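# Extract the small nail from the wooden block

## Task

Get the small nail in the top of the wooden block fully out. Before it is fully out, any direct contact between the robot and the nail may fail the task. A nail dangling from a gripped tool directly over a nail hole is not out. A pulled nail may drop a short distance from a tool. Anything still held at the end may fall.

## Robot and tools

ROBOT. Two UR7e-type arms, left_arm and right_arm, each ending in a sixteen-motor hand. right_arm has a right hand; left_arm has a mirrored left hand. Per the goal, use a tool (not the fingers) on the nail until it is fully out.

FRAMES. Positions in results are in the scene frame. Its origin is at table-top height, midway between the nominal bases. +z is up, +x points out over the table, and left_arm is on the +y side. Image sides do not match the arm names. Offsets you send are measured in each arm's own Hand target axes:
- +z runs along the straight fingers toward the tips.
- +y points out of the palm face.
- +x points across the palm away from the thumb on the right hand, and toward the thumb on the left.
A fixed mast on the palm side near the wrist can strike things.

ROW LAYOUT. Every row is one flat list of 48 numbers covering both arms, each in [-1, 1]:
- Numbers 1 to 6: left_arm dx, dy, dz, rx, ry, rz.
- Next 16: left hand motors in this order: index_mcp, index_abd, index_pip, index_dip, middle_mcp, middle_abd, middle_pip, middle_dip, ring_mcp, ring_abd, ring_pip, ring_dip, thumb_cmc, thumb_axl, thumb_mcp, thumb_ipl.
- Then left current_limit and speed.
- Then the same 24 for right_arm.

POSE NUMBERS. These are offsets, not poses. They count from the Hand target as it stood when the action or move began, in that target's own axes. 1.0 equals 0.6 m of travel or 180 degrees of turn. rx, ry, rz form one rotation vector. Six zeros ask nothing new of an arm. Repeating an offset moves the arm further again.

HAND NUMBERS. Each motor number is an absolute goal angle, scaled between that hinge's stops. Toward -1, the finger joints curl toward the palm. Straight is about +0.75 (mcp), 0.00 (abd), +0.58 (pip) and +0.70 (dip); for the thumb, +0.71 (cmc), +0.68 (axl), +0.23 (mcp) and +0.17 (ipl). A 0 is a real goal. To keep a hand as it is, send back its hand_goal, hand_current_limit and hand_speed.
- current_limit: -1 to +1 maps to 0 to 550 mA, with at least 11 mA.
- speed: sets a rate of (speed+1)/2 times 8.5 rad/s.
- Defaults are +0.4 and -0.6. The last values written persist.

execute_actions(actions, cameras)
- actions: a list of actions. Each action holds up to 15 rows, one per 1/30 s step.
- A short action repeats its last row until step 15.
- Every row in an action counts from the action's starting pose, not from the previous row.
- Images return only if actions is empty or cameras asks for them.

move(target, speed, blend, stop_force, zero, blocking, cameras)
- target: one 48-number row, or a list of up to 15 rows. All rows are offsets from the same starting Hand targets.
- Each hand point travels in a straight line. Paths do not avoid obstacles and finish together, within 10 s at most.
- speed: 0.002 to 3.6 m/s, default 0.25. Turn rate is capped at twice that in rad/s.
- blend (m): rounds corners in a list of targets.
- stop_force (N, 3 to 120): ends an arm's path once its wrist feels that much push against the motion. It is unreliable while the hand turns, and blocking=false cannot be combined with it.
- zero: true (default) re-zeroes the force reading just before the move.
- blocking=false returns after about 0.5 s while the move continues.
- The result adds a 'move:' line giving the ending (done, off_target, moving, held, fault) and limits (paced = pose clipped, held = steps withheld).
- A path taking the wrist near the arm's first-joint axis is refused; route around the base instead.

OTHER TOOLS
- wait(seconds): 0 to 3600; sends nothing new.
- stop(): brakes a running move.
- zoom_image(camera, region [x0,y0,x1,y1], at most 504x504 px): enlarges part of the newest image. Cameras are cam_high, cam_low, cam_work, cam_left_wrist and cam_right_wrist.
- zero_wrist_force(arm): re-zeroes that arm's force sensor.
- read_manual(section): licence text only.
- finished_scene(): ends the scene for good.

RESULTS
- end_effector_position (m), quaternion wxyz and velocities are given in the scene frame.
- Hand target is the last commanded pose after clipping. The hand often rests short of it; to close the gap, send the missing distance as an offset.
- Orientation commands are clipped to within 32 degrees of the measured orientation.
- hand_goal: the goals now written. hand_measured: actual positions on the same scale. hand_current_ma: positive pushes toward -1.
- hand_state: moving, goal, blocked or overload.
- Wrist force and Wrist torque are in the end effector's axes, plus a peak line.

SAFETY
- A force near 150 N on an arm, or joint torque at its limit, stops that arm for 10 s. Wrist limits are about 24.3 N m, with pushes of about 13 to 16 N m tolerated. A wrist lagging its plan by 0.9 degrees also counts.
- The arms are stiff: a target even slightly past a firm contact can fault. Approach slowly with stop_force, and back the target off to release a press.
- A finger motor at 495 mA or more for 5 s shuts down for 10 s.
- At 70 °C a MOTOR HOT warning appears; at 85 °C the arm brakes for 30 to 60 s.
- Do not let the arms or hands press on each other.
- Avoid slams, drops of any height, and releasing moving parts.
- Nothing may end up off the table.

Each tool is called after ">>>" as name([rows], argument=value, ...), one row to a line, values as JSON.

## Session

>>> execute_actions(actions=[])

Scene clock: 0.00 s.
left_arm: end_effector_position=(+0.4228, +0.3022, +0.1810) hand_goal=(+0.754, +0.000, +0.576, +0.696, +0.754, +0.000, +0.576, +0.696, +0.754, +0.000, +0.576, +0.696, +0.714, +0.678, +0.226, +0.168) hand_measured=(+0.7523, +0.0007, +0.5770, +0.6958, +0.7535, -0.0008, +0.5770, +0.6971, +0.7523, +0.0007, +0.5770, +0.6958, +0.7142, +0.6767, +0.2262, +0.1672) hand_current_ma=(+0, +9, +8, +4, +13, +2, +5, +0, +7, +6, -9, +4, -2, -5, -2, +3) hand_state=(goal, goal, goal, goal, goal, goal, goal, goal, goal, goal, goal, goal, goal, goal, goal, goal) hand_current_limit=0.40 hand_speed=-0.60 end_effector_quat_wxyz=(+0.001, +0.122, +0.976, +0.183) | right_arm: end_effector_position=(+0.6748, -0.1881, +0.3755) hand_goal=(+0.754, +0.000, +0.576, +0.696, +0.754, +0.000, +0.576, +0.696, +0.754, +0.000, +0.576, +0.696, +0.714, +0.678, +0.226, +0.168) hand_measured=(+0.7535, -0.0008, +0.5770, +0.6958, +0.7535, +0.0007, +0.5770, +0.6958, +0.7523, -0.0008, +0.5770, +0.6958, +0.7142, +0.6777, +0.2262, +0.1681) hand_current_ma=(-11, -17, -6, -10, -1, +7, +1, +5, +8, -6, -20, -8, -15, +0, +14, +20) hand_state=(goal, goal, goal, goal, goal, goal, goal, goal, goal, goal, goal, goal, goal, goal, goal, goal) hand_current_limit=0.40 hand_speed=-0.60 end_effector_quat_wxyz=(-0.040, +0.987, -0.146, -0.050)
Joint positions: left_arm=[2.759 -1.918 -1.763 -1.133 1.925 -1.738] | right_arm=[0.286 -0.81 0.473 -1.168 -1.459 2.084]
Joint velocities: within noise
Joint torques (N m): no reading
Motor temperatures (°C): left_arm=[43 35 31 41 47 42] | right_arm=[37 36 37 47 43 45]
Wrist force (N): no reading
Wrist torque (N m): no reading
Wrist force, peak (N): no reading
Hand target: left_arm +0.4228, +0.3022, +0.1810; +0.001, +0.122, +0.976, +0.183 | right_arm +0.6748, -0.1881, +0.3755; -0.040, +0.987, -0.146, -0.050

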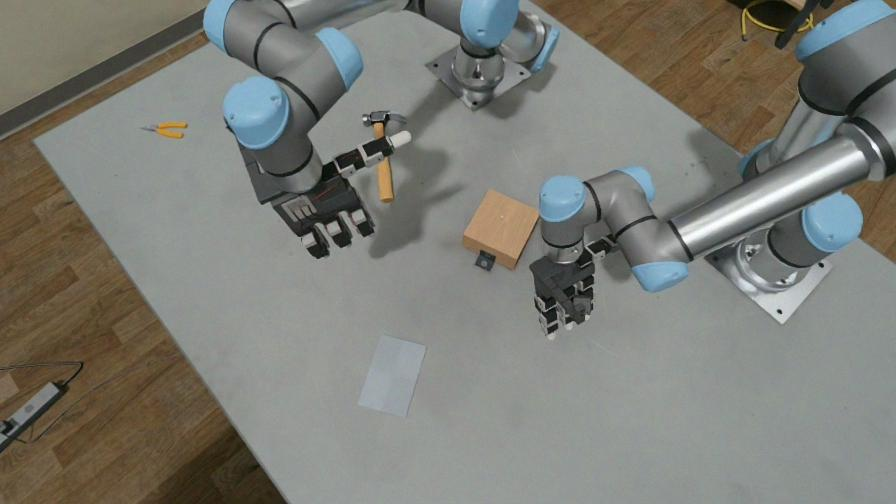

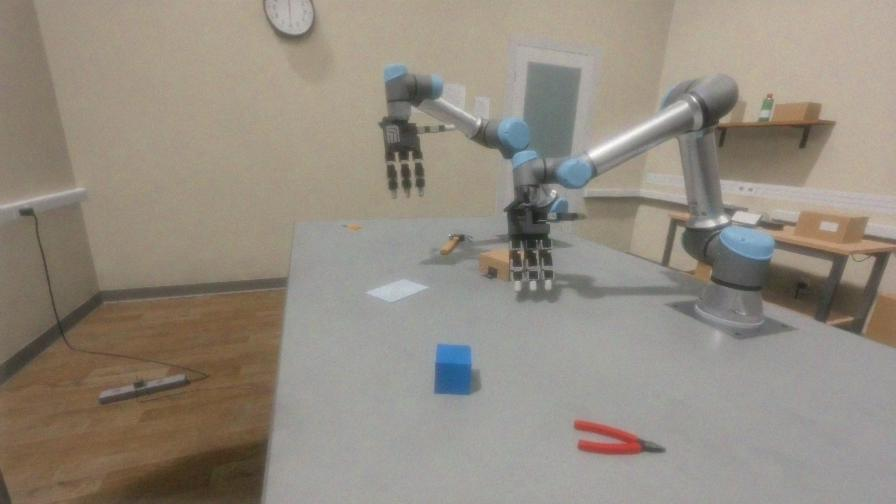

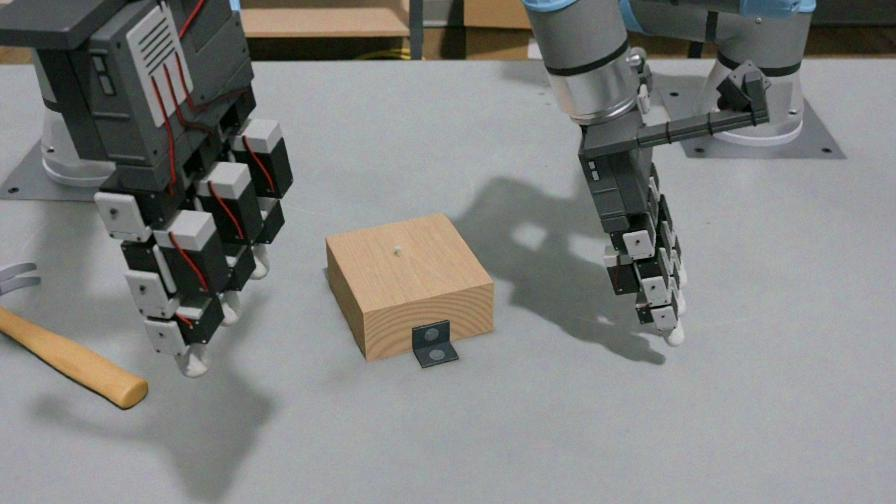

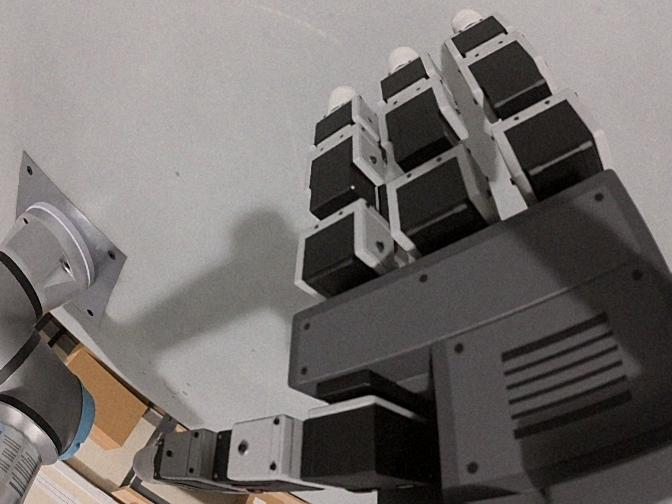

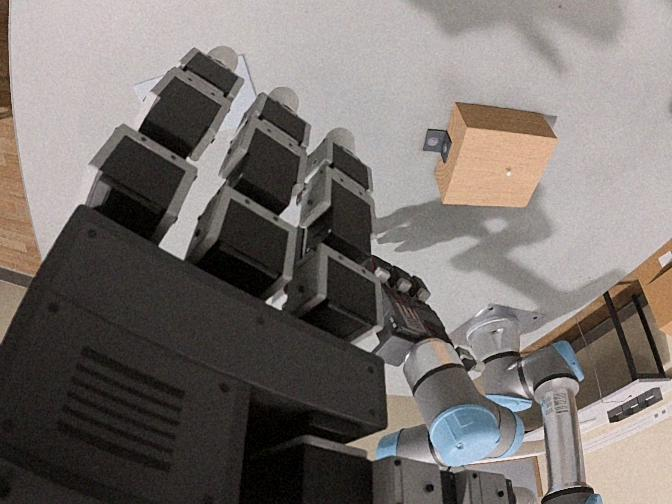

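>>> zoom_image(camera="cam_work", region=[300, 190, 520, 380])

>>> zoom_image(camera="cam_high", region=[340, 90, 560, 290])

>>> zoom_image(camera="cam_low", region=[400, 200, 700, 480])

>>> zoom_image(camera="cam_high", region=[100, 90, 240, 170])

Scaled by 2.291 from the camera's image (finer frame: 1280x720).

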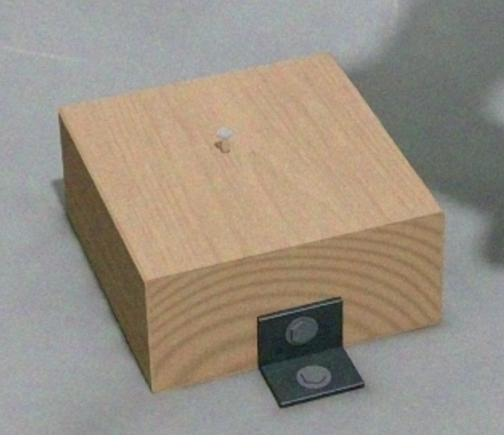

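Scaled by 2.291 from the camera's image (finer frame: 1280x720).

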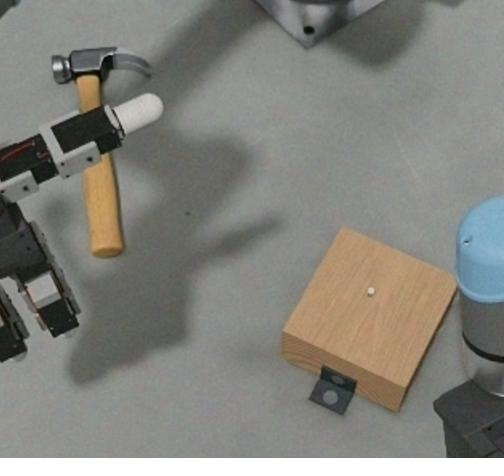

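Scaled by 1.680 from the camera's image (finer frame: 1280x720).

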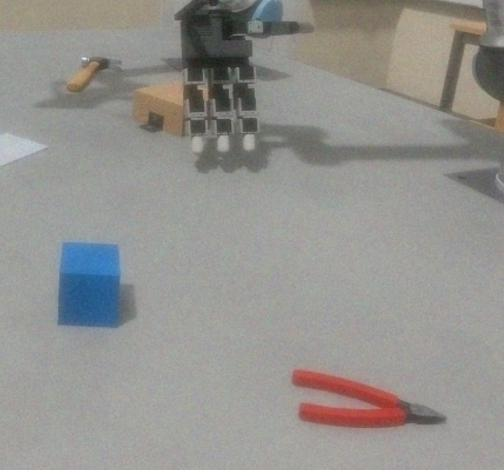

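Scaled by 3.600 from the camera's image (finer frame: 1280x720).

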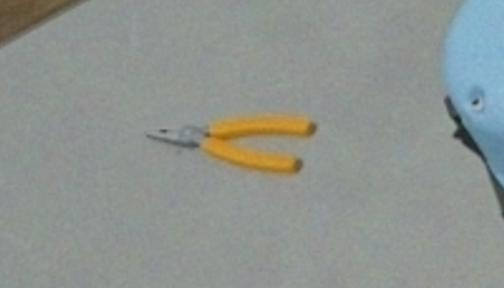

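>>> zoom_image(camera="cam_high", region=[350, 100, 430, 210])

>>> zoom_image(camera="cam_work", region=[0, 250, 170, 420])

>>> zoom_image(camera="cam_low", region=[420, 220, 500, 270])

>>> zoom_image(camera="cam_work", region=[370, 225, 430, 275])

Scaled by 4.582 from the camera's image (finer frame: 1280x720).

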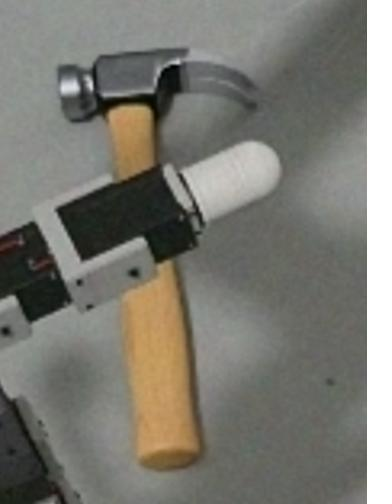

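Scaled by 2.965 from the camera's image (finer frame: 1280x720).

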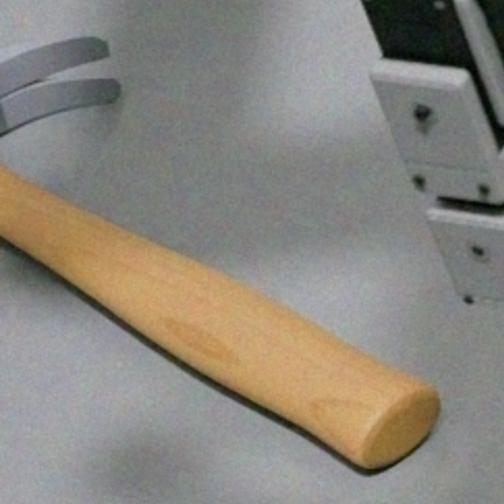

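Scaled by 6.300 from the camera's image (finer frame: 1280x720).

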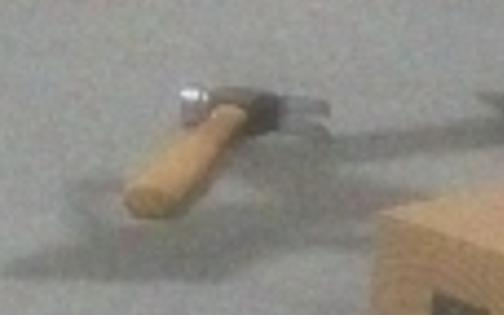

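Scaled by 8.400 from the camera's image (finer frame: 1280x720).

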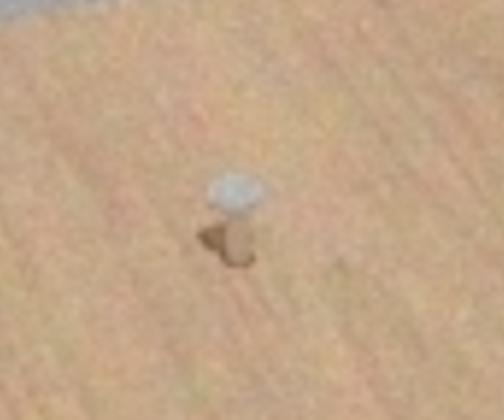

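>>> move(target=[0,0,0,0,0,0,0.754,0,0.576,0.696,0.754,0,0.576,0.696,0.754,0,0.576,0.696,0.714,0.678,0.226,0.168,0.4,-0.6,-0.2615,0.3904,0.1305,0.287,-0.213,-0.349,0.754,0,0.576,0.696,0.754,0,0.576,0.696,0.754,0,0.576,0.696,0.714,0.678,0.226,0.168,0.4,-0.6], speed=0.15, cameras=["cam_high","cam_work","cam_right_wrist"])

Scene clock: 254.17 s.
left_arm: end_effector_position=(+0.4228, +0.3022, +0.1810) hand_goal=(+0.754, +0.000, +0.576, +0.696, +0.754, +0.000, +0.576, +0.696, +0.754, +0.000, +0.576, +0.696, +0.714, +0.678, +0.226, +0.168) hand_measured=(+0.7535, +0.0007, +0.5770, +0.6958, +0.7535, -0.0008, +0.5770, +0.6958, +0.7523, -0.0008, +0.5757, +0.6971, +0.7142, +0.6767, +0.2242, +0.1672) hand_current_ma=(-4, +3, +10, +7, +1, +5, +5, +1, +5, +6, -6, +2, +4, -10, -7, +7) hand_state=(goal, goal, goal, goal, goal, goal, goal, goal, goal, goal, goal, goal, goal, goal, goal, goal) hand_current_limit=0.40 hand_speed=-0.60 end_effector_quat_wxyz=(+0.001, +0.122, +0.976, +0.183) | right_arm: end_effector_position=(+0.4502, -0.3597, +0.3001) hand_goal=(+0.754, +0.000, +0.576, +0.696, +0.754, +0.000, +0.576, +0.696, +0.754, +0.000, +0.576, +0.696, +0.714, +0.678, +0.226, +0.168) hand_measured=(+0.7293, -0.0008, +0.5770, +0.6958, +0.7293, +0.0007, +0.5770, +0.6958, +0.7318, +0.0007, +0.5770, +0.6958, +0.6966, +0.6767, +0.2193, +0.1681) hand_current_ma=(-48, -4, -3, -4, -16, -7, -7, -12, -23, -13, +3, +1, -32, +17, +0, +3) hand_state=(blocked, goal, goal, goal, blocked, goal, goal, goal, blocked, goal, goal, goal, goal, goal, goal, goal) hand_current_limit=0.40 hand_speed=-0.60 end_effector_quat_wxyz=(-0.498, +0.739, +0.376, -0.254)
Joint positions: left_arm=[2.759 -1.918 -1.763 -1.133 1.925 -1.738] | right_arm=[-0.191 -1.245 1.3 -0.464 -1.224 0.148]
Joint torques (N m): left_arm=[-0.91 37.67 21.63 2.53 0.58 -0.01] | right_arm=[-5.77 -26.9 -15.34 2.89 -2.11 -1.32]
Wrist force (N): left_arm=[-0.4 0.0 0.6] | right_arm=[-0.6 0.1 -0.3]
Wrist torque (N m): left_arm=[-0.06 0.07 -0.03] | right_arm=[0.19 0.24 0.06]
Wrist force, peak (N): left_arm=[-0.5 -0.1 0.9] | right_arm=[-0.9 -0.5 -0.7]
Hand target: left_arm +0.4228, +0.3022, +0.1810; +0.001, +0.122, +0.976, +0.183 | right_arm +0.4501, -0.3597, +0.3001; -0.498, +0.739, +0.376, -0.254
Off the commanded pose: left_arm 0.000 m, 0 deg | right_arm 0.000 m, 0 deg.
move: done
cam_right_wrist: T_world_to_cam=[[-0.25382, -0.7623, -0.59537, 0.0495], [0.10669, -0.63384, 0.76607, -0.55154], [-0.96135, 0.13093, 0.24221, 0.53584]] pos_world=[0.58653, -0.38201, 0.3222]

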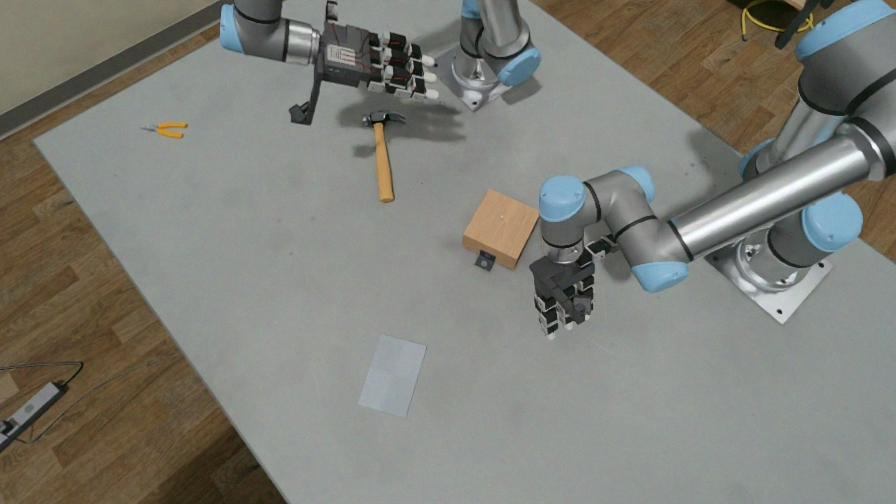

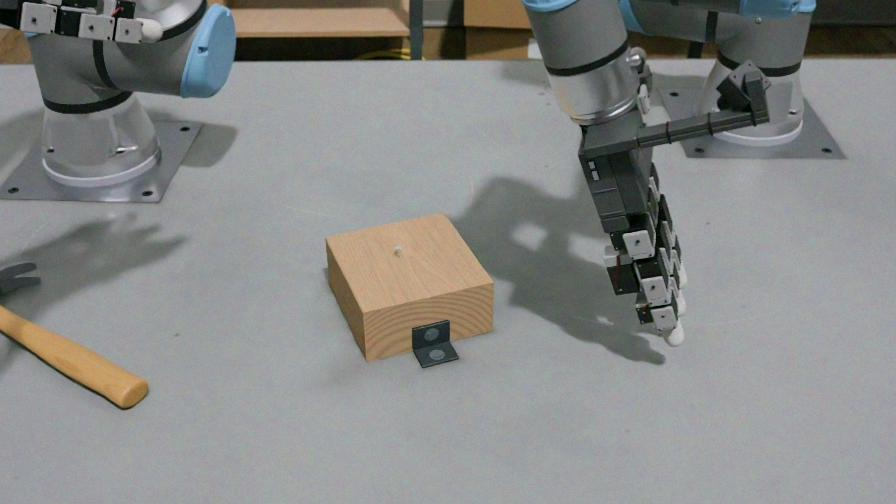

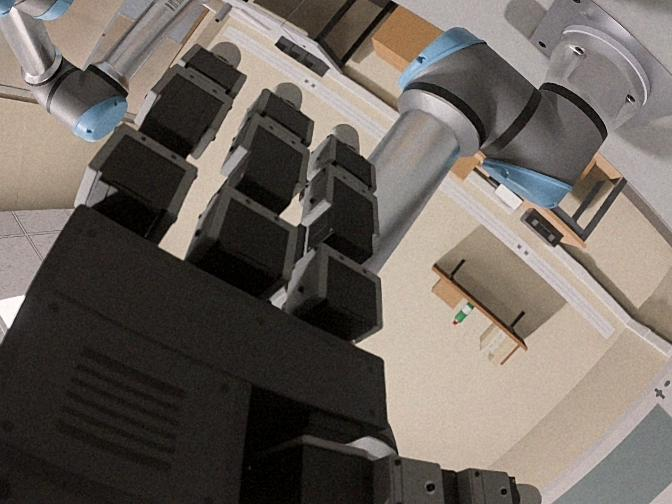

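>>> zoom_image(camera="cam_high", region=[280, 0, 480, 220])

>>> zoom_image(camera="cam_high", region=[350, 90, 450, 210])

>>> zoom_image(camera="cam_work", region=[0, 230, 170, 420])

Scaled by 2.291 from the camera's image (finer frame: 1280x720).

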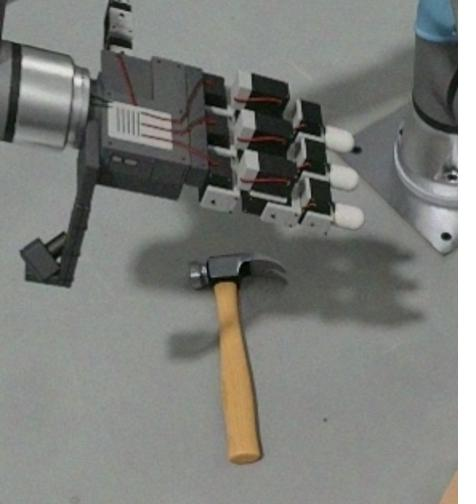

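Scaled by 4.200 from the camera's image (finer frame: 1280x720).

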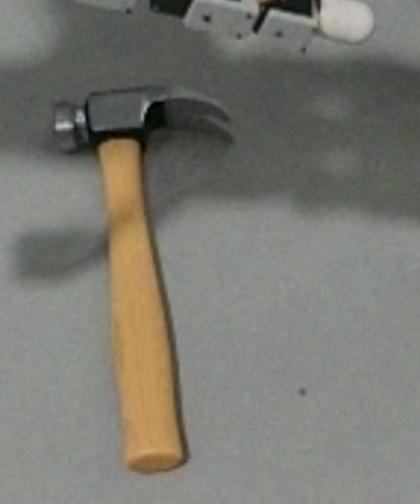

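Scaled by 2.653 from the camera's image (finer frame: 1280x720).

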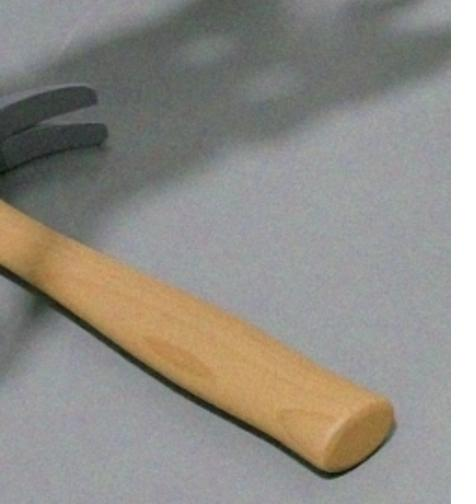

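>>> move(target=[0,0,0,0,0,0,0.754,0,0.576,0.696,0.754,0,0.576,0.696,0.754,0,0.576,0.696,0.714,0.678,0.226,0.168,0.4,-0.6,-0.0222,0.2973,0.1541,-0.01654,-0.0071,-0.00315,0.7534,0,-0.679,0.6957,0.7534,0,-0.679,0.6957,0.7534,0,-0.679,0.6957,-0.571,0.6766,0.0225,0.1676,0.4,-0.6], speed=0.12, cameras=["cam_high","cam_work","cam_low","cam_right_wrist"])

>>> zoom_image(camera="cam_high", region=[300, 40, 460, 220])

>>> zoom_image(camera="cam_work", region=[0, 130, 230, 420])

>>> zoom_image(camera="cam_low", region=[400, 180, 520, 280])

Scene clock: 346.57 s.
left_arm: end_effector_position=(+0.4228, +0.3022, +0.1810) hand_goal=(+0.754, +0.000, +0.576, +0.696, +0.754, +0.000, +0.576, +0.696, +0.754, +0.000, +0.576, +0.696, +0.714, +0.678, +0.226, +0.168) hand_measured=(+0.7535, +0.0007, +0.5757, +0.6945, +0.7535, -0.0008, +0.5757, +0.6958, +0.7547, -0.0008, +0.5757, +0.6958, +0.7129, +0.6777, +0.2242, +0.1672) hand_current_ma=(-4, +6, +5, +14, +3, +3, +5, +2, +3, +4, -5, +6, +4, -7, -10, +3) hand_state=(goal, goal, goal, goal, goal, goal, goal, goal, goal, goal, goal, goal, goal, goal, goal, goal) hand_current_limit=0.40 hand_speed=-0.60 end_effector_quat_wxyz=(+0.001, +0.122, +0.976, +0.183) | right_arm: end_effector_position=(+0.4269, -0.3595, +0.1002) hand_goal=(+0.754, +0.000, -0.678, +0.696, +0.754, +0.000, -0.678, +0.696, +0.754, +0.000, -0.678, +0.696, -0.570, +0.676, +0.022, +0.168) hand_measured=(+0.7293, -0.0008, -0.6728, +0.6971, +0.7293, +0.0007, -0.6741, +0.6983, +0.7330, +0.0007, -0.6728, +0.6971, -0.5743, +0.6777, +0.0194, +0.1681) hand_current_ma=(-24, -10, +1, -9, -27, -1, +11, -11, -17, +4, -5, +22, +10, -1, -12, +10) hand_state=(blocked, goal, goal, goal, blocked, goal, goal, goal, blocked, goal, goal, goal, goal, goal, goal, goal) hand_current_limit=0.40 hand_speed=-0.60 end_effector_quat_wxyz=(-0.476, +0.747, +0.392, -0.250)
Joint positions: left_arm=[2.759 -1.918 -1.763 -1.133 1.925 -1.738] | right_arm=[-0.188 -1.186 1.737 -1.012 -1.251 0.155]
Joint torques (N m): left_arm=[0.97 37.18 22.01 2.41 0.55 0.02] | right_arm=[7.02 -26.33 -11.57 -2.13 -1.93 1.41]
Wrist force (N): left_arm=[-0.5 -0.2 1.0] | right_arm=[-0.3 -0.5 0.1]
Wrist torque (N m): left_arm=[-0.12 0.09 -0.04] | right_arm=[0.13 0.18 -0.04]
Wrist force, peak (N): left_arm=[-0.6 -0.3 1.1] | right_arm=[-0.8 -1.1 -0.7]
Hand target: left_arm +0.4228, +0.3022, +0.1810; +0.001, +0.122, +0.976, +0.183 | right_arm +0.4269, -0.3595, +0.1001; -0.476, +0.747, +0.392, -0.250
Off the commanded pose: left_arm 0.000 m, 0 deg | right_arm 0.000 m, 0 deg.
move: done
cam_right_wrist: T_world_to_cam=[[-0.20975, -0.78546, -0.58229, -0.10372], [0.08896, -0.6084, 0.78863, -0.38139], [-0.9737, 0.11361, 0.19749, 0.56542]] pos_world=[0.56273, -0.37774, 0.12872]
Images, in order (width x height): cam_high 896x504, cam_low 896x504, cam_work 896x504, cam_right_wrist 672x504.

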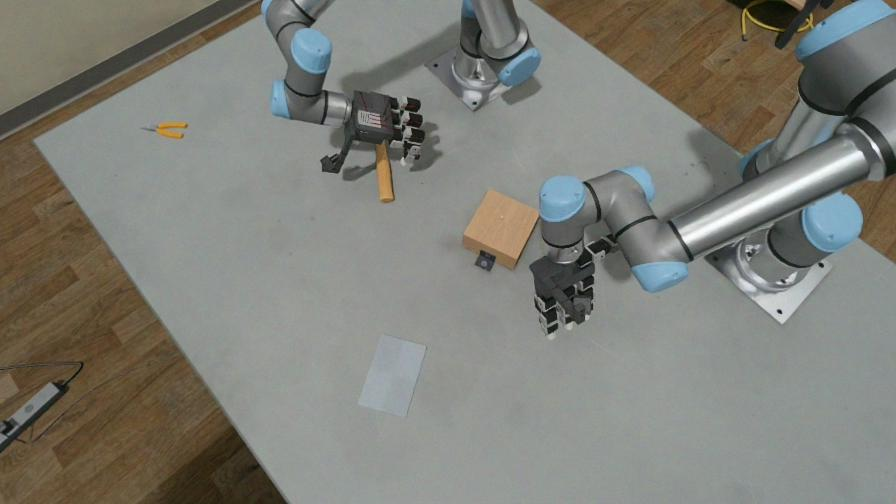

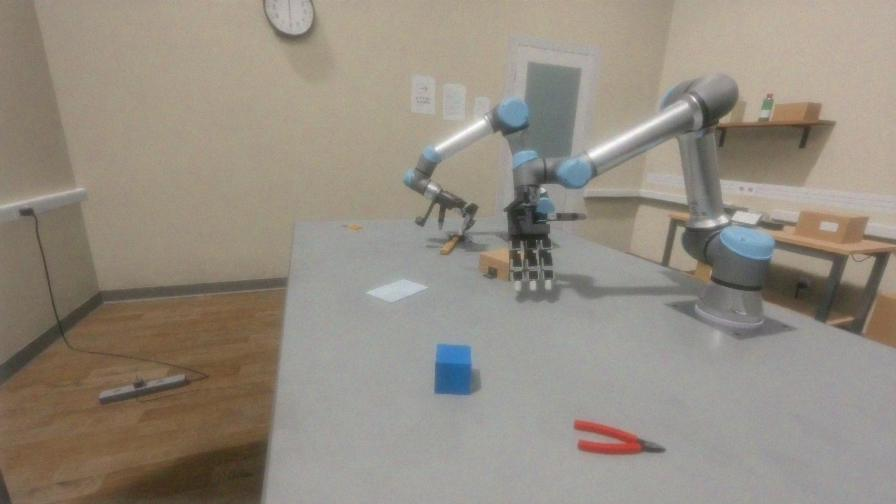

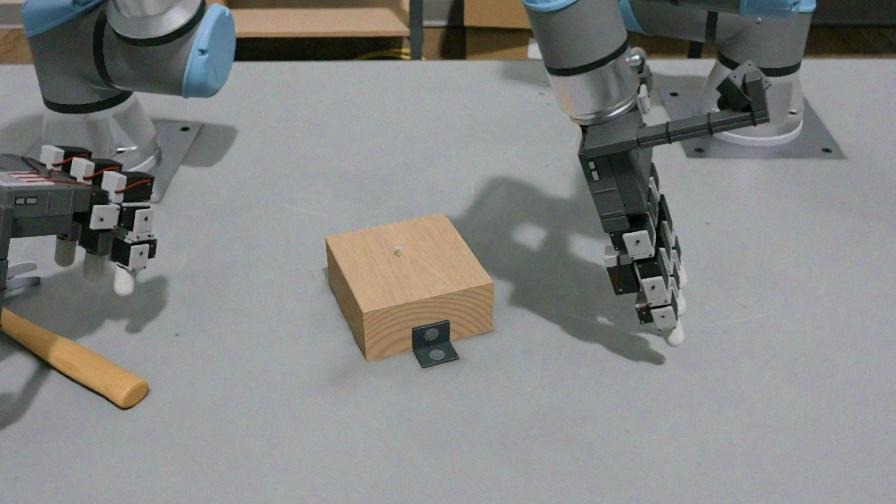

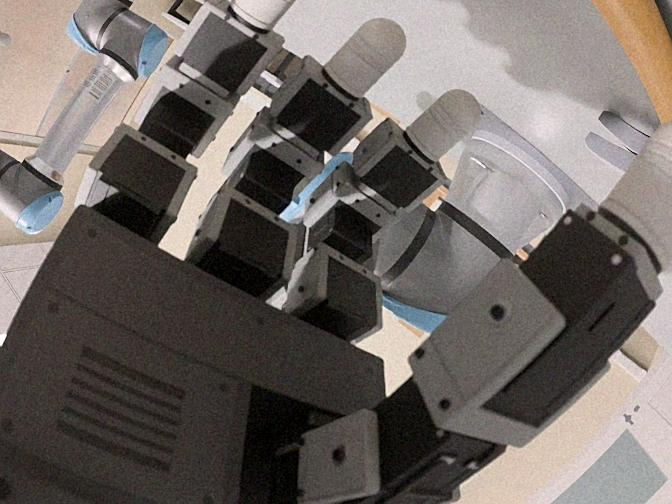

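Scaled by 2.800 from the camera's image (finer frame: 1280x720).

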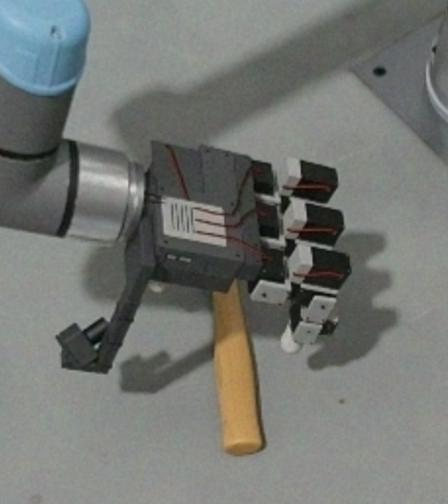

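Scaled by 1.738 from the camera's image (finer frame: 1280x720).

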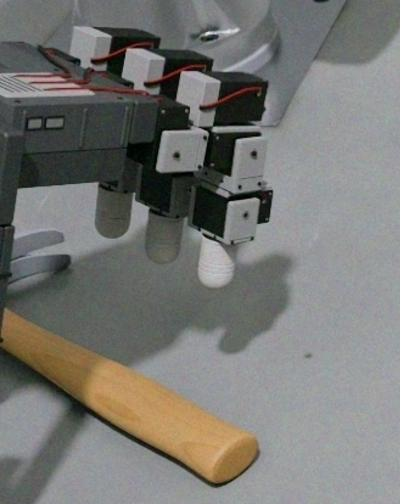

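Scaled by 4.200 from the camera's image (finer frame: 1280x720).

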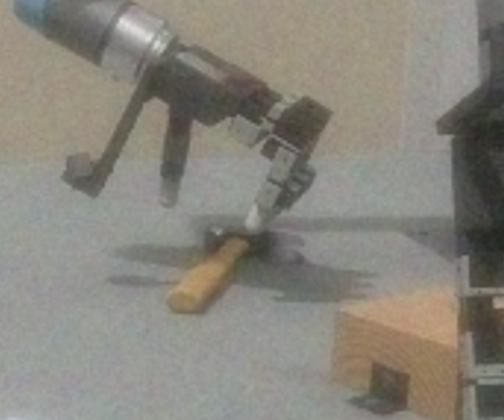

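>>> move(target=[0,0,0,0,0,0,0.754,0,0.576,0.696,0.754,0,0.576,0.696,0.754,0,0.576,0.696,0.714,0.678,0.226,0.168,0.4,-0.6,0.0108,0.0755,0.0354,0,0,0,0.7534,0,-0.679,0.6957,0.7534,0,-0.679,0.6957,0.7534,0,-0.679,0.6957,-0.571,0.6766,0.0225,0.1676,0.4,-0.6], speed=0.08, stop_force=8, cameras=["cam_high","cam_work","cam_low","cam_right_wrist"])

>>> zoom_image(camera="cam_high", region=[300, 60, 460, 220])

>>> zoom_image(camera="cam_work", region=[0, 180, 200, 420])

>>> zoom_image(camera="cam_low", region=[400, 180, 520, 280])

Scene clock: 379.03 s.
left_arm: end_effector_position=(+0.4228, +0.3022, +0.1810) hand_goal=(+0.754, +0.000, +0.576, +0.696, +0.754, +0.000, +0.576, +0.696, +0.754, +0.000, +0.576, +0.696, +0.714, +0.678, +0.226, +0.168) hand_measured=(+0.7535, +0.0007, +0.5757, +0.6958, +0.7535, -0.0008, +0.5770, +0.6958, +0.7535, -0.0008, +0.5770, +0.6958, +0.7142, +0.6777, +0.2242, +0.1681) hand_current_ma=(+0, +5, +7, +8, +6, +5, +2, +4, +7, +7, -8, +5, +0, -9, -8, -1) hand_state=(goal, goal, goal, goal, goal, goal, goal, goal, goal, goal, goal, goal, goal, goal, goal, goal) hand_current_limit=0.40 hand_speed=-0.60 end_effector_quat_wxyz=(+0.001, +0.122, +0.976, +0.183) | right_arm: end_effector_position=(+0.4305, -0.3541, +0.0500) hand_goal=(+0.754, +0.000, -0.678, +0.696, +0.754, +0.000, -0.678, +0.696, +0.754, +0.000, -0.678, +0.696, -0.570, +0.676, +0.022, +0.168) hand_measured=(+0.7293, +0.0007, -0.6728, +0.6971, +0.7293, +0.0007, -0.6741, +0.6983, +0.7330, +0.0007, -0.6728, +0.6971, -0.5743, +0.6777, +0.0184, +0.1681) hand_current_ma=(-48, +3, +10, -3, -43, +2, +9, -5, -19, +4, -24, +16, +8, +11, -3, +19) hand_state=(blocked, goal, goal, goal, blocked, goal, goal, goal, blocked, goal, goal, goal, goal, goal, goal, goal) hand_current_limit=0.40 hand_speed=-0.60 end_effector_quat_wxyz=(-0.476, +0.747, +0.392, -0.250)
Joint positions: left_arm=[2.759 -1.918 -1.763 -1.133 1.925 -1.738] | right_arm=[-0.177 -1.11 1.777 -1.129 -1.241 0.161]
Joint torques (N m): left_arm=[-0.18 37.59 21.79 2.51 0.55 -0.04] | right_arm=[6.3 -29.97 -8.99 -1.89 2.38 1.3]
Wrist force (N): left_arm=[-0.6 0.1 0.9] | right_arm=[0.0 -0.3 0.0]
Wrist torque (N m): left_arm=[-0.07 0.10 -0.05] | right_arm=[0.15 0.13 -0.01]
Wrist force, peak (N): left_arm=[-0.6 -0.3 1.2] | right_arm=[-0.4 -1.1 0.0]
Hand target: left_arm +0.4228, +0.3022, +0.1810; +0.001, +0.122, +0.976, +0.183 | right_arm +0.4305, -0.3541, +0.0500; -0.476, +0.747, +0.392, -0.250
Off the commanded pose: left_arm 0.000 m, 0 deg | right_arm 0.000 m, 0 deg.
move: done
cam_right_wrist: T_world_to_cam=[[-0.20973, -0.78546, -0.58229, -0.12798], [0.08895, -0.6084, 0.78863, -0.33882], [-0.97371, 0.1136, 0.19747, 0.57813]] pos_world=[0.56623, -0.37234, 0.07852]
Images, in order (width x height): cam_high 896x504, cam_low 896x504, cam_work 896x504, cam_right_wrist 672x504.

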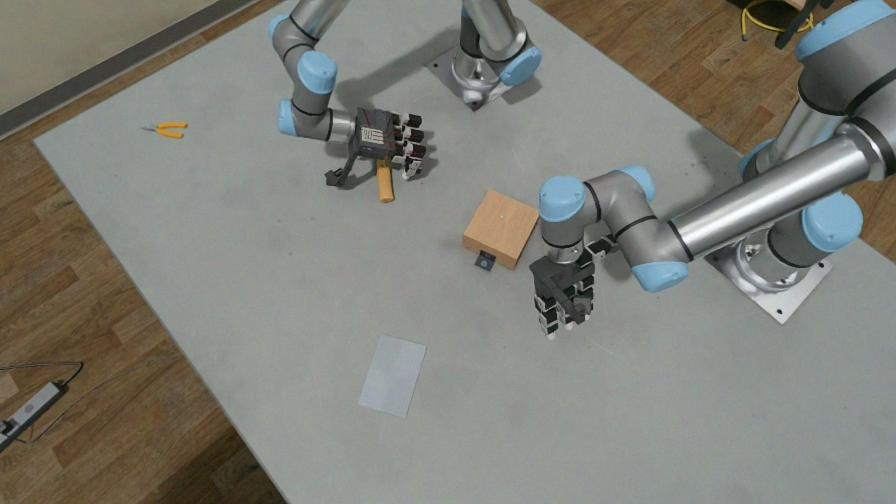

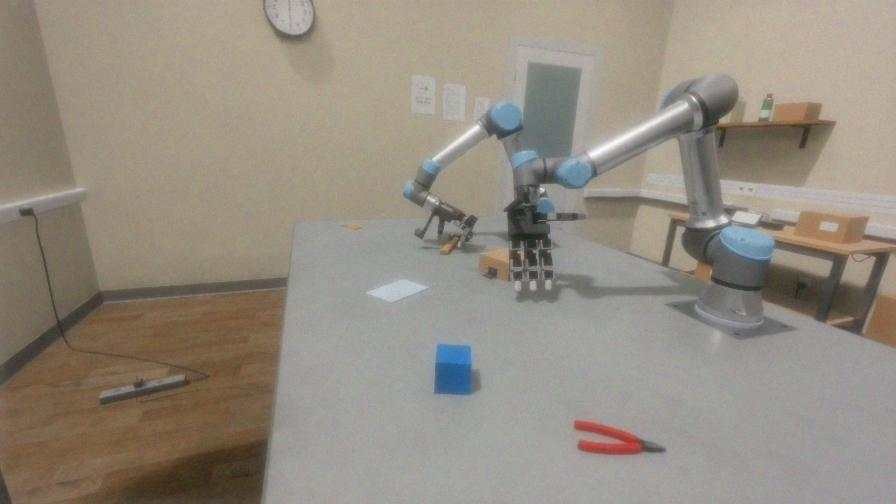

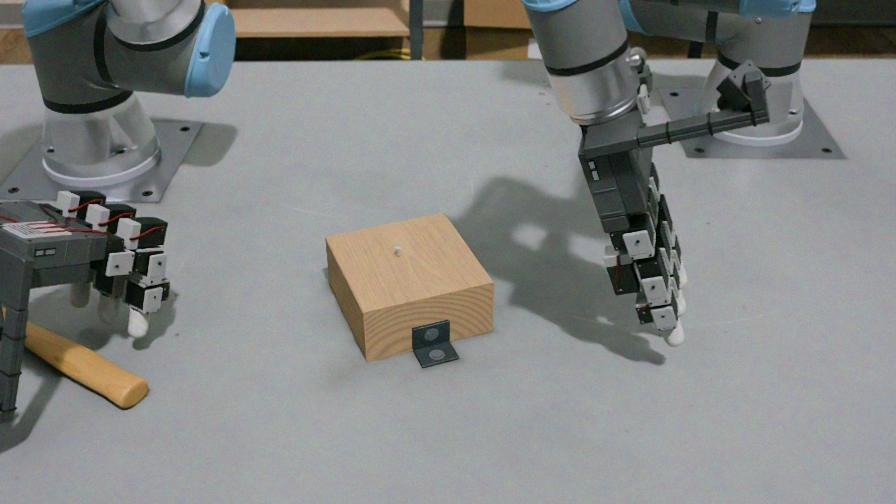

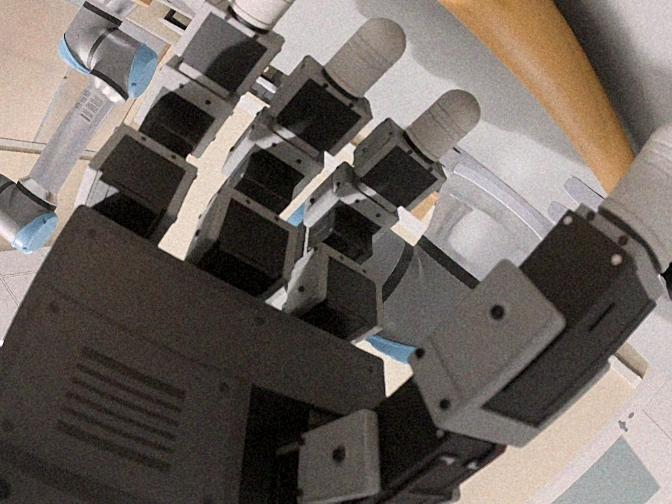

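Scaled by 3.150 from the camera's image (finer frame: 1280x720).

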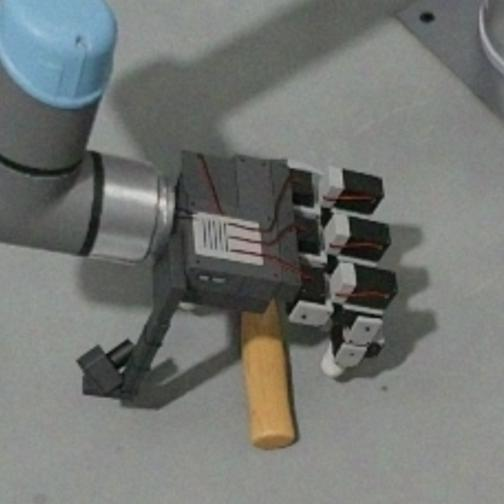

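Scaled by 2.100 from the camera's image (finer frame: 1280x720).

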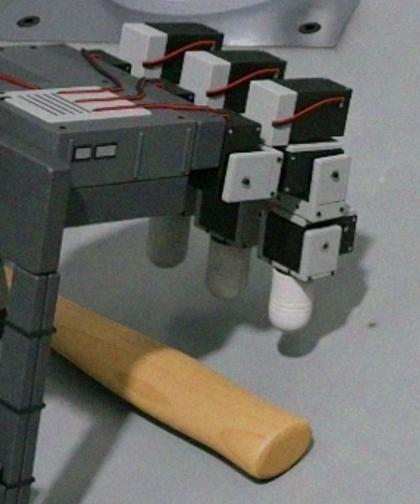

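Scaled by 4.200 from the camera's image (finer frame: 1280x720).

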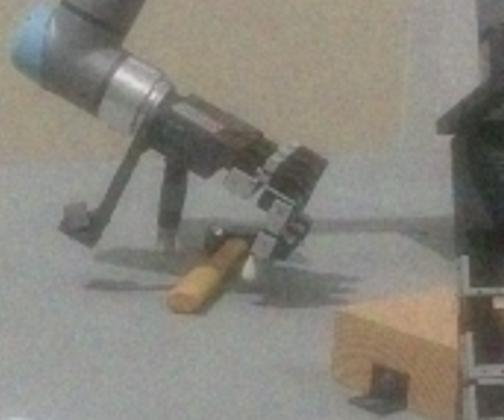

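>>> move(target=[0,0,0,0,0,0,0.754,0,0.576,0.696,0.754,0,0.576,0.696,0.754,0,0.576,0.696,0.714,0.678,0.226,0.168,0.4,-0.6,0,0.0302,0.0141,0,0,0,0.7534,0,-0.679,0.6957,0.7534,0,-0.679,0.6957,0.7534,0,-0.679,0.6957,-0.571,0.6766,0.0225,0.1676,0.4,-0.6], speed=0.02, stop_force=4, cameras=["cam_high","cam_work","cam_low","cam_right_wrist"])

>>> zoom_image(camera="cam_work", region=[0, 220, 200, 430])

>>> zoom_image(camera="cam_low", region=[400, 190, 500, 270])

Scene clock: 397.80 s.
left_arm: end_effector_position=(+0.4228, +0.3022, +0.1810) hand_goal=(+0.754, +0.000, +0.576, +0.696, +0.754, +0.000, +0.576, +0.696, +0.754, +0.000, +0.576, +0.696, +0.714, +0.678, +0.226, +0.168) hand_measured=(+0.7535, -0.0008, +0.5757, +0.6958, +0.7523, -0.0008, +0.5770, +0.6945, +0.7535, +0.0007, +0.5770, +0.6958, +0.7142, +0.6767, +0.2242, +0.1691) hand_current_ma=(+1, +6, +10, +12, +5, +9, +3, +2, +8, +7, -13, +6, +4, -9, -11, +1) hand_state=(goal, goal, goal, goal, goal, goal, goal, goal, goal, goal, goal, goal, goal, goal, goal, goal) hand_current_limit=0.40 hand_speed=-0.60 end_effector_quat_wxyz=(+0.001, +0.122, +0.976, +0.183) | right_arm: end_effector_position=(+0.4305, -0.3541, +0.0300) hand_goal=(+0.754, +0.000, -0.678, +0.696, +0.754, +0.000, -0.678, +0.696, +0.754, +0.000, -0.678, +0.696, -0.570, +0.676, +0.022, +0.168) hand_measured=(+0.7293, -0.0008, -0.6728, +0.6971, +0.7293, -0.0008, -0.6741, +0.6983, +0.7330, -0.0008, -0.6728, +0.6971, -0.5743, +0.6767, +0.0184, +0.1681) hand_current_ma=(-46, +12, +7, +2, -32, +1, +7, -2, -9, -3, -6, -6, -17, +7, +1, +6) hand_state=(blocked, goal, goal, goal, blocked, goal, goal, goal, blocked, goal, goal, goal, goal, goal, goal, goal) hand_current_limit=0.40 hand_speed=-0.60 end_effector_quat_wxyz=(-0.476, +0.747, +0.392, -0.250)
Joint positions: left_arm=[2.759 -1.918 -1.763 -1.133 1.925 -1.738] | right_arm=[-0.177 -1.08 1.793 -1.176 -1.241 0.161]
Joint torques (N m): left_arm=[0.26 37.61 21.77 2.4 0.61 -0.18] | right_arm=[0.64 -29.79 -9.32 -1.9 0.4 0.09]
Wrist force (N): left_arm=[-0.7 -0.4 1.0] | right_arm=[-0.6 -0.2 -0.3]
Wrist torque (N m): left_arm=[-0.13 0.11 -0.04] | right_arm=[0.20 0.21 -0.05]
Wrist force, peak (N): left_arm=[-0.9 -0.2 1.1] | right_arm=[-0.8 -0.6 -0.1]
Hand target: left_arm +0.4228, +0.3022, +0.1810; +0.001, +0.122, +0.976, +0.183 | right_arm +0.4305, -0.3541, +0.0300; -0.476, +0.747, +0.392, -0.250
Off the commanded pose: left_arm 0.000 m, 0 deg | right_arm 0.000 m, 0 deg.
move: done
cam_right_wrist: T_world_to_cam=[[-0.20973, -0.78546, -0.58229, -0.13963], [0.08895, -0.6084, 0.78863, -0.32305], [-0.97371, 0.1136, 0.19747, 0.58208]] pos_world=[0.56623, -0.37234, 0.05852]
Images, in order (width x height): cam_high 896x504, cam_low 896x504, cam_work 896x504, cam_right_wrist 672x504.

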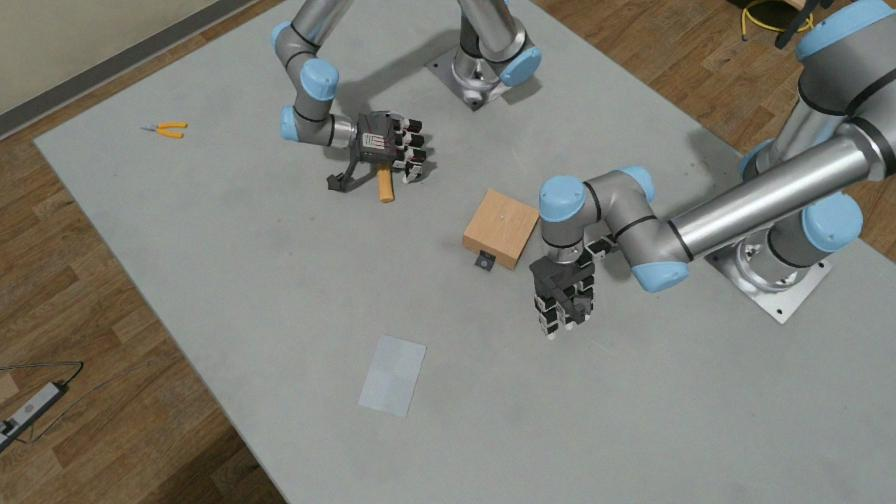

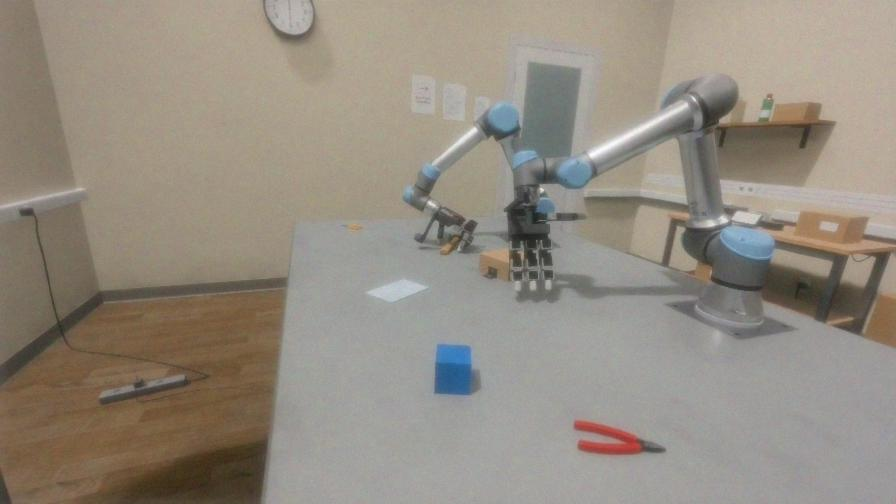

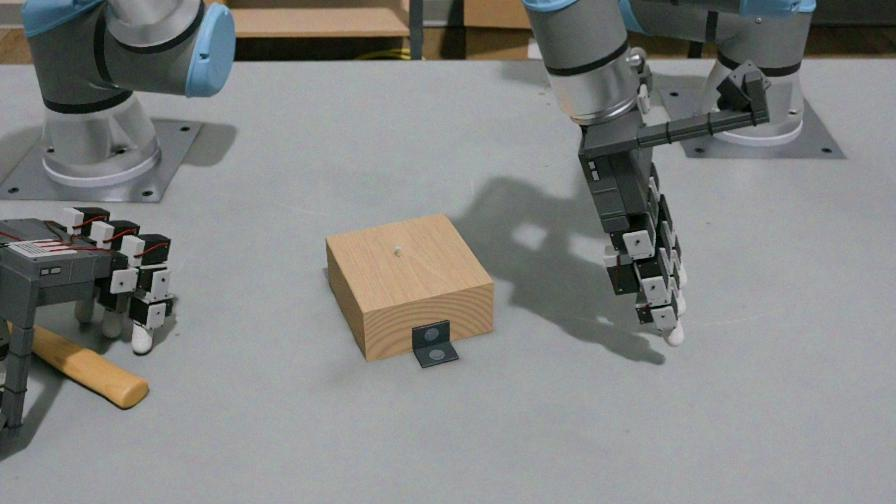

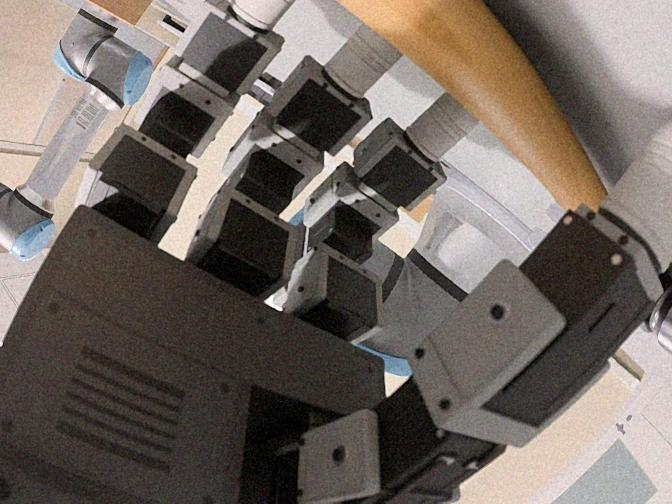

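Scaled by 2.400 from the camera's image (finer frame: 1280x720).

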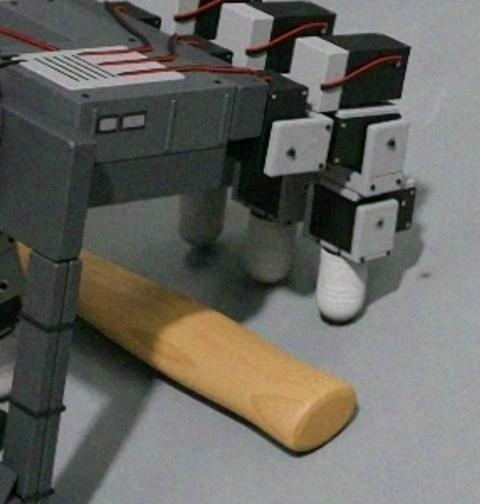

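Scaled by 5.040 from the camera's image (finer frame: 1280x720).

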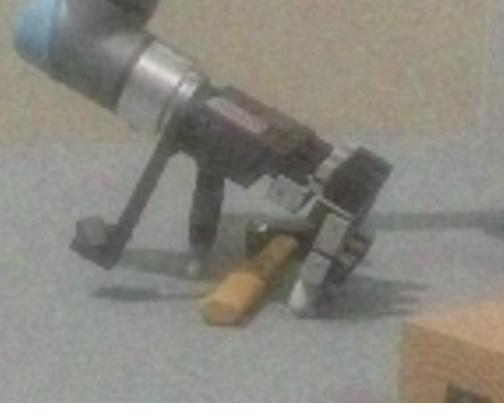

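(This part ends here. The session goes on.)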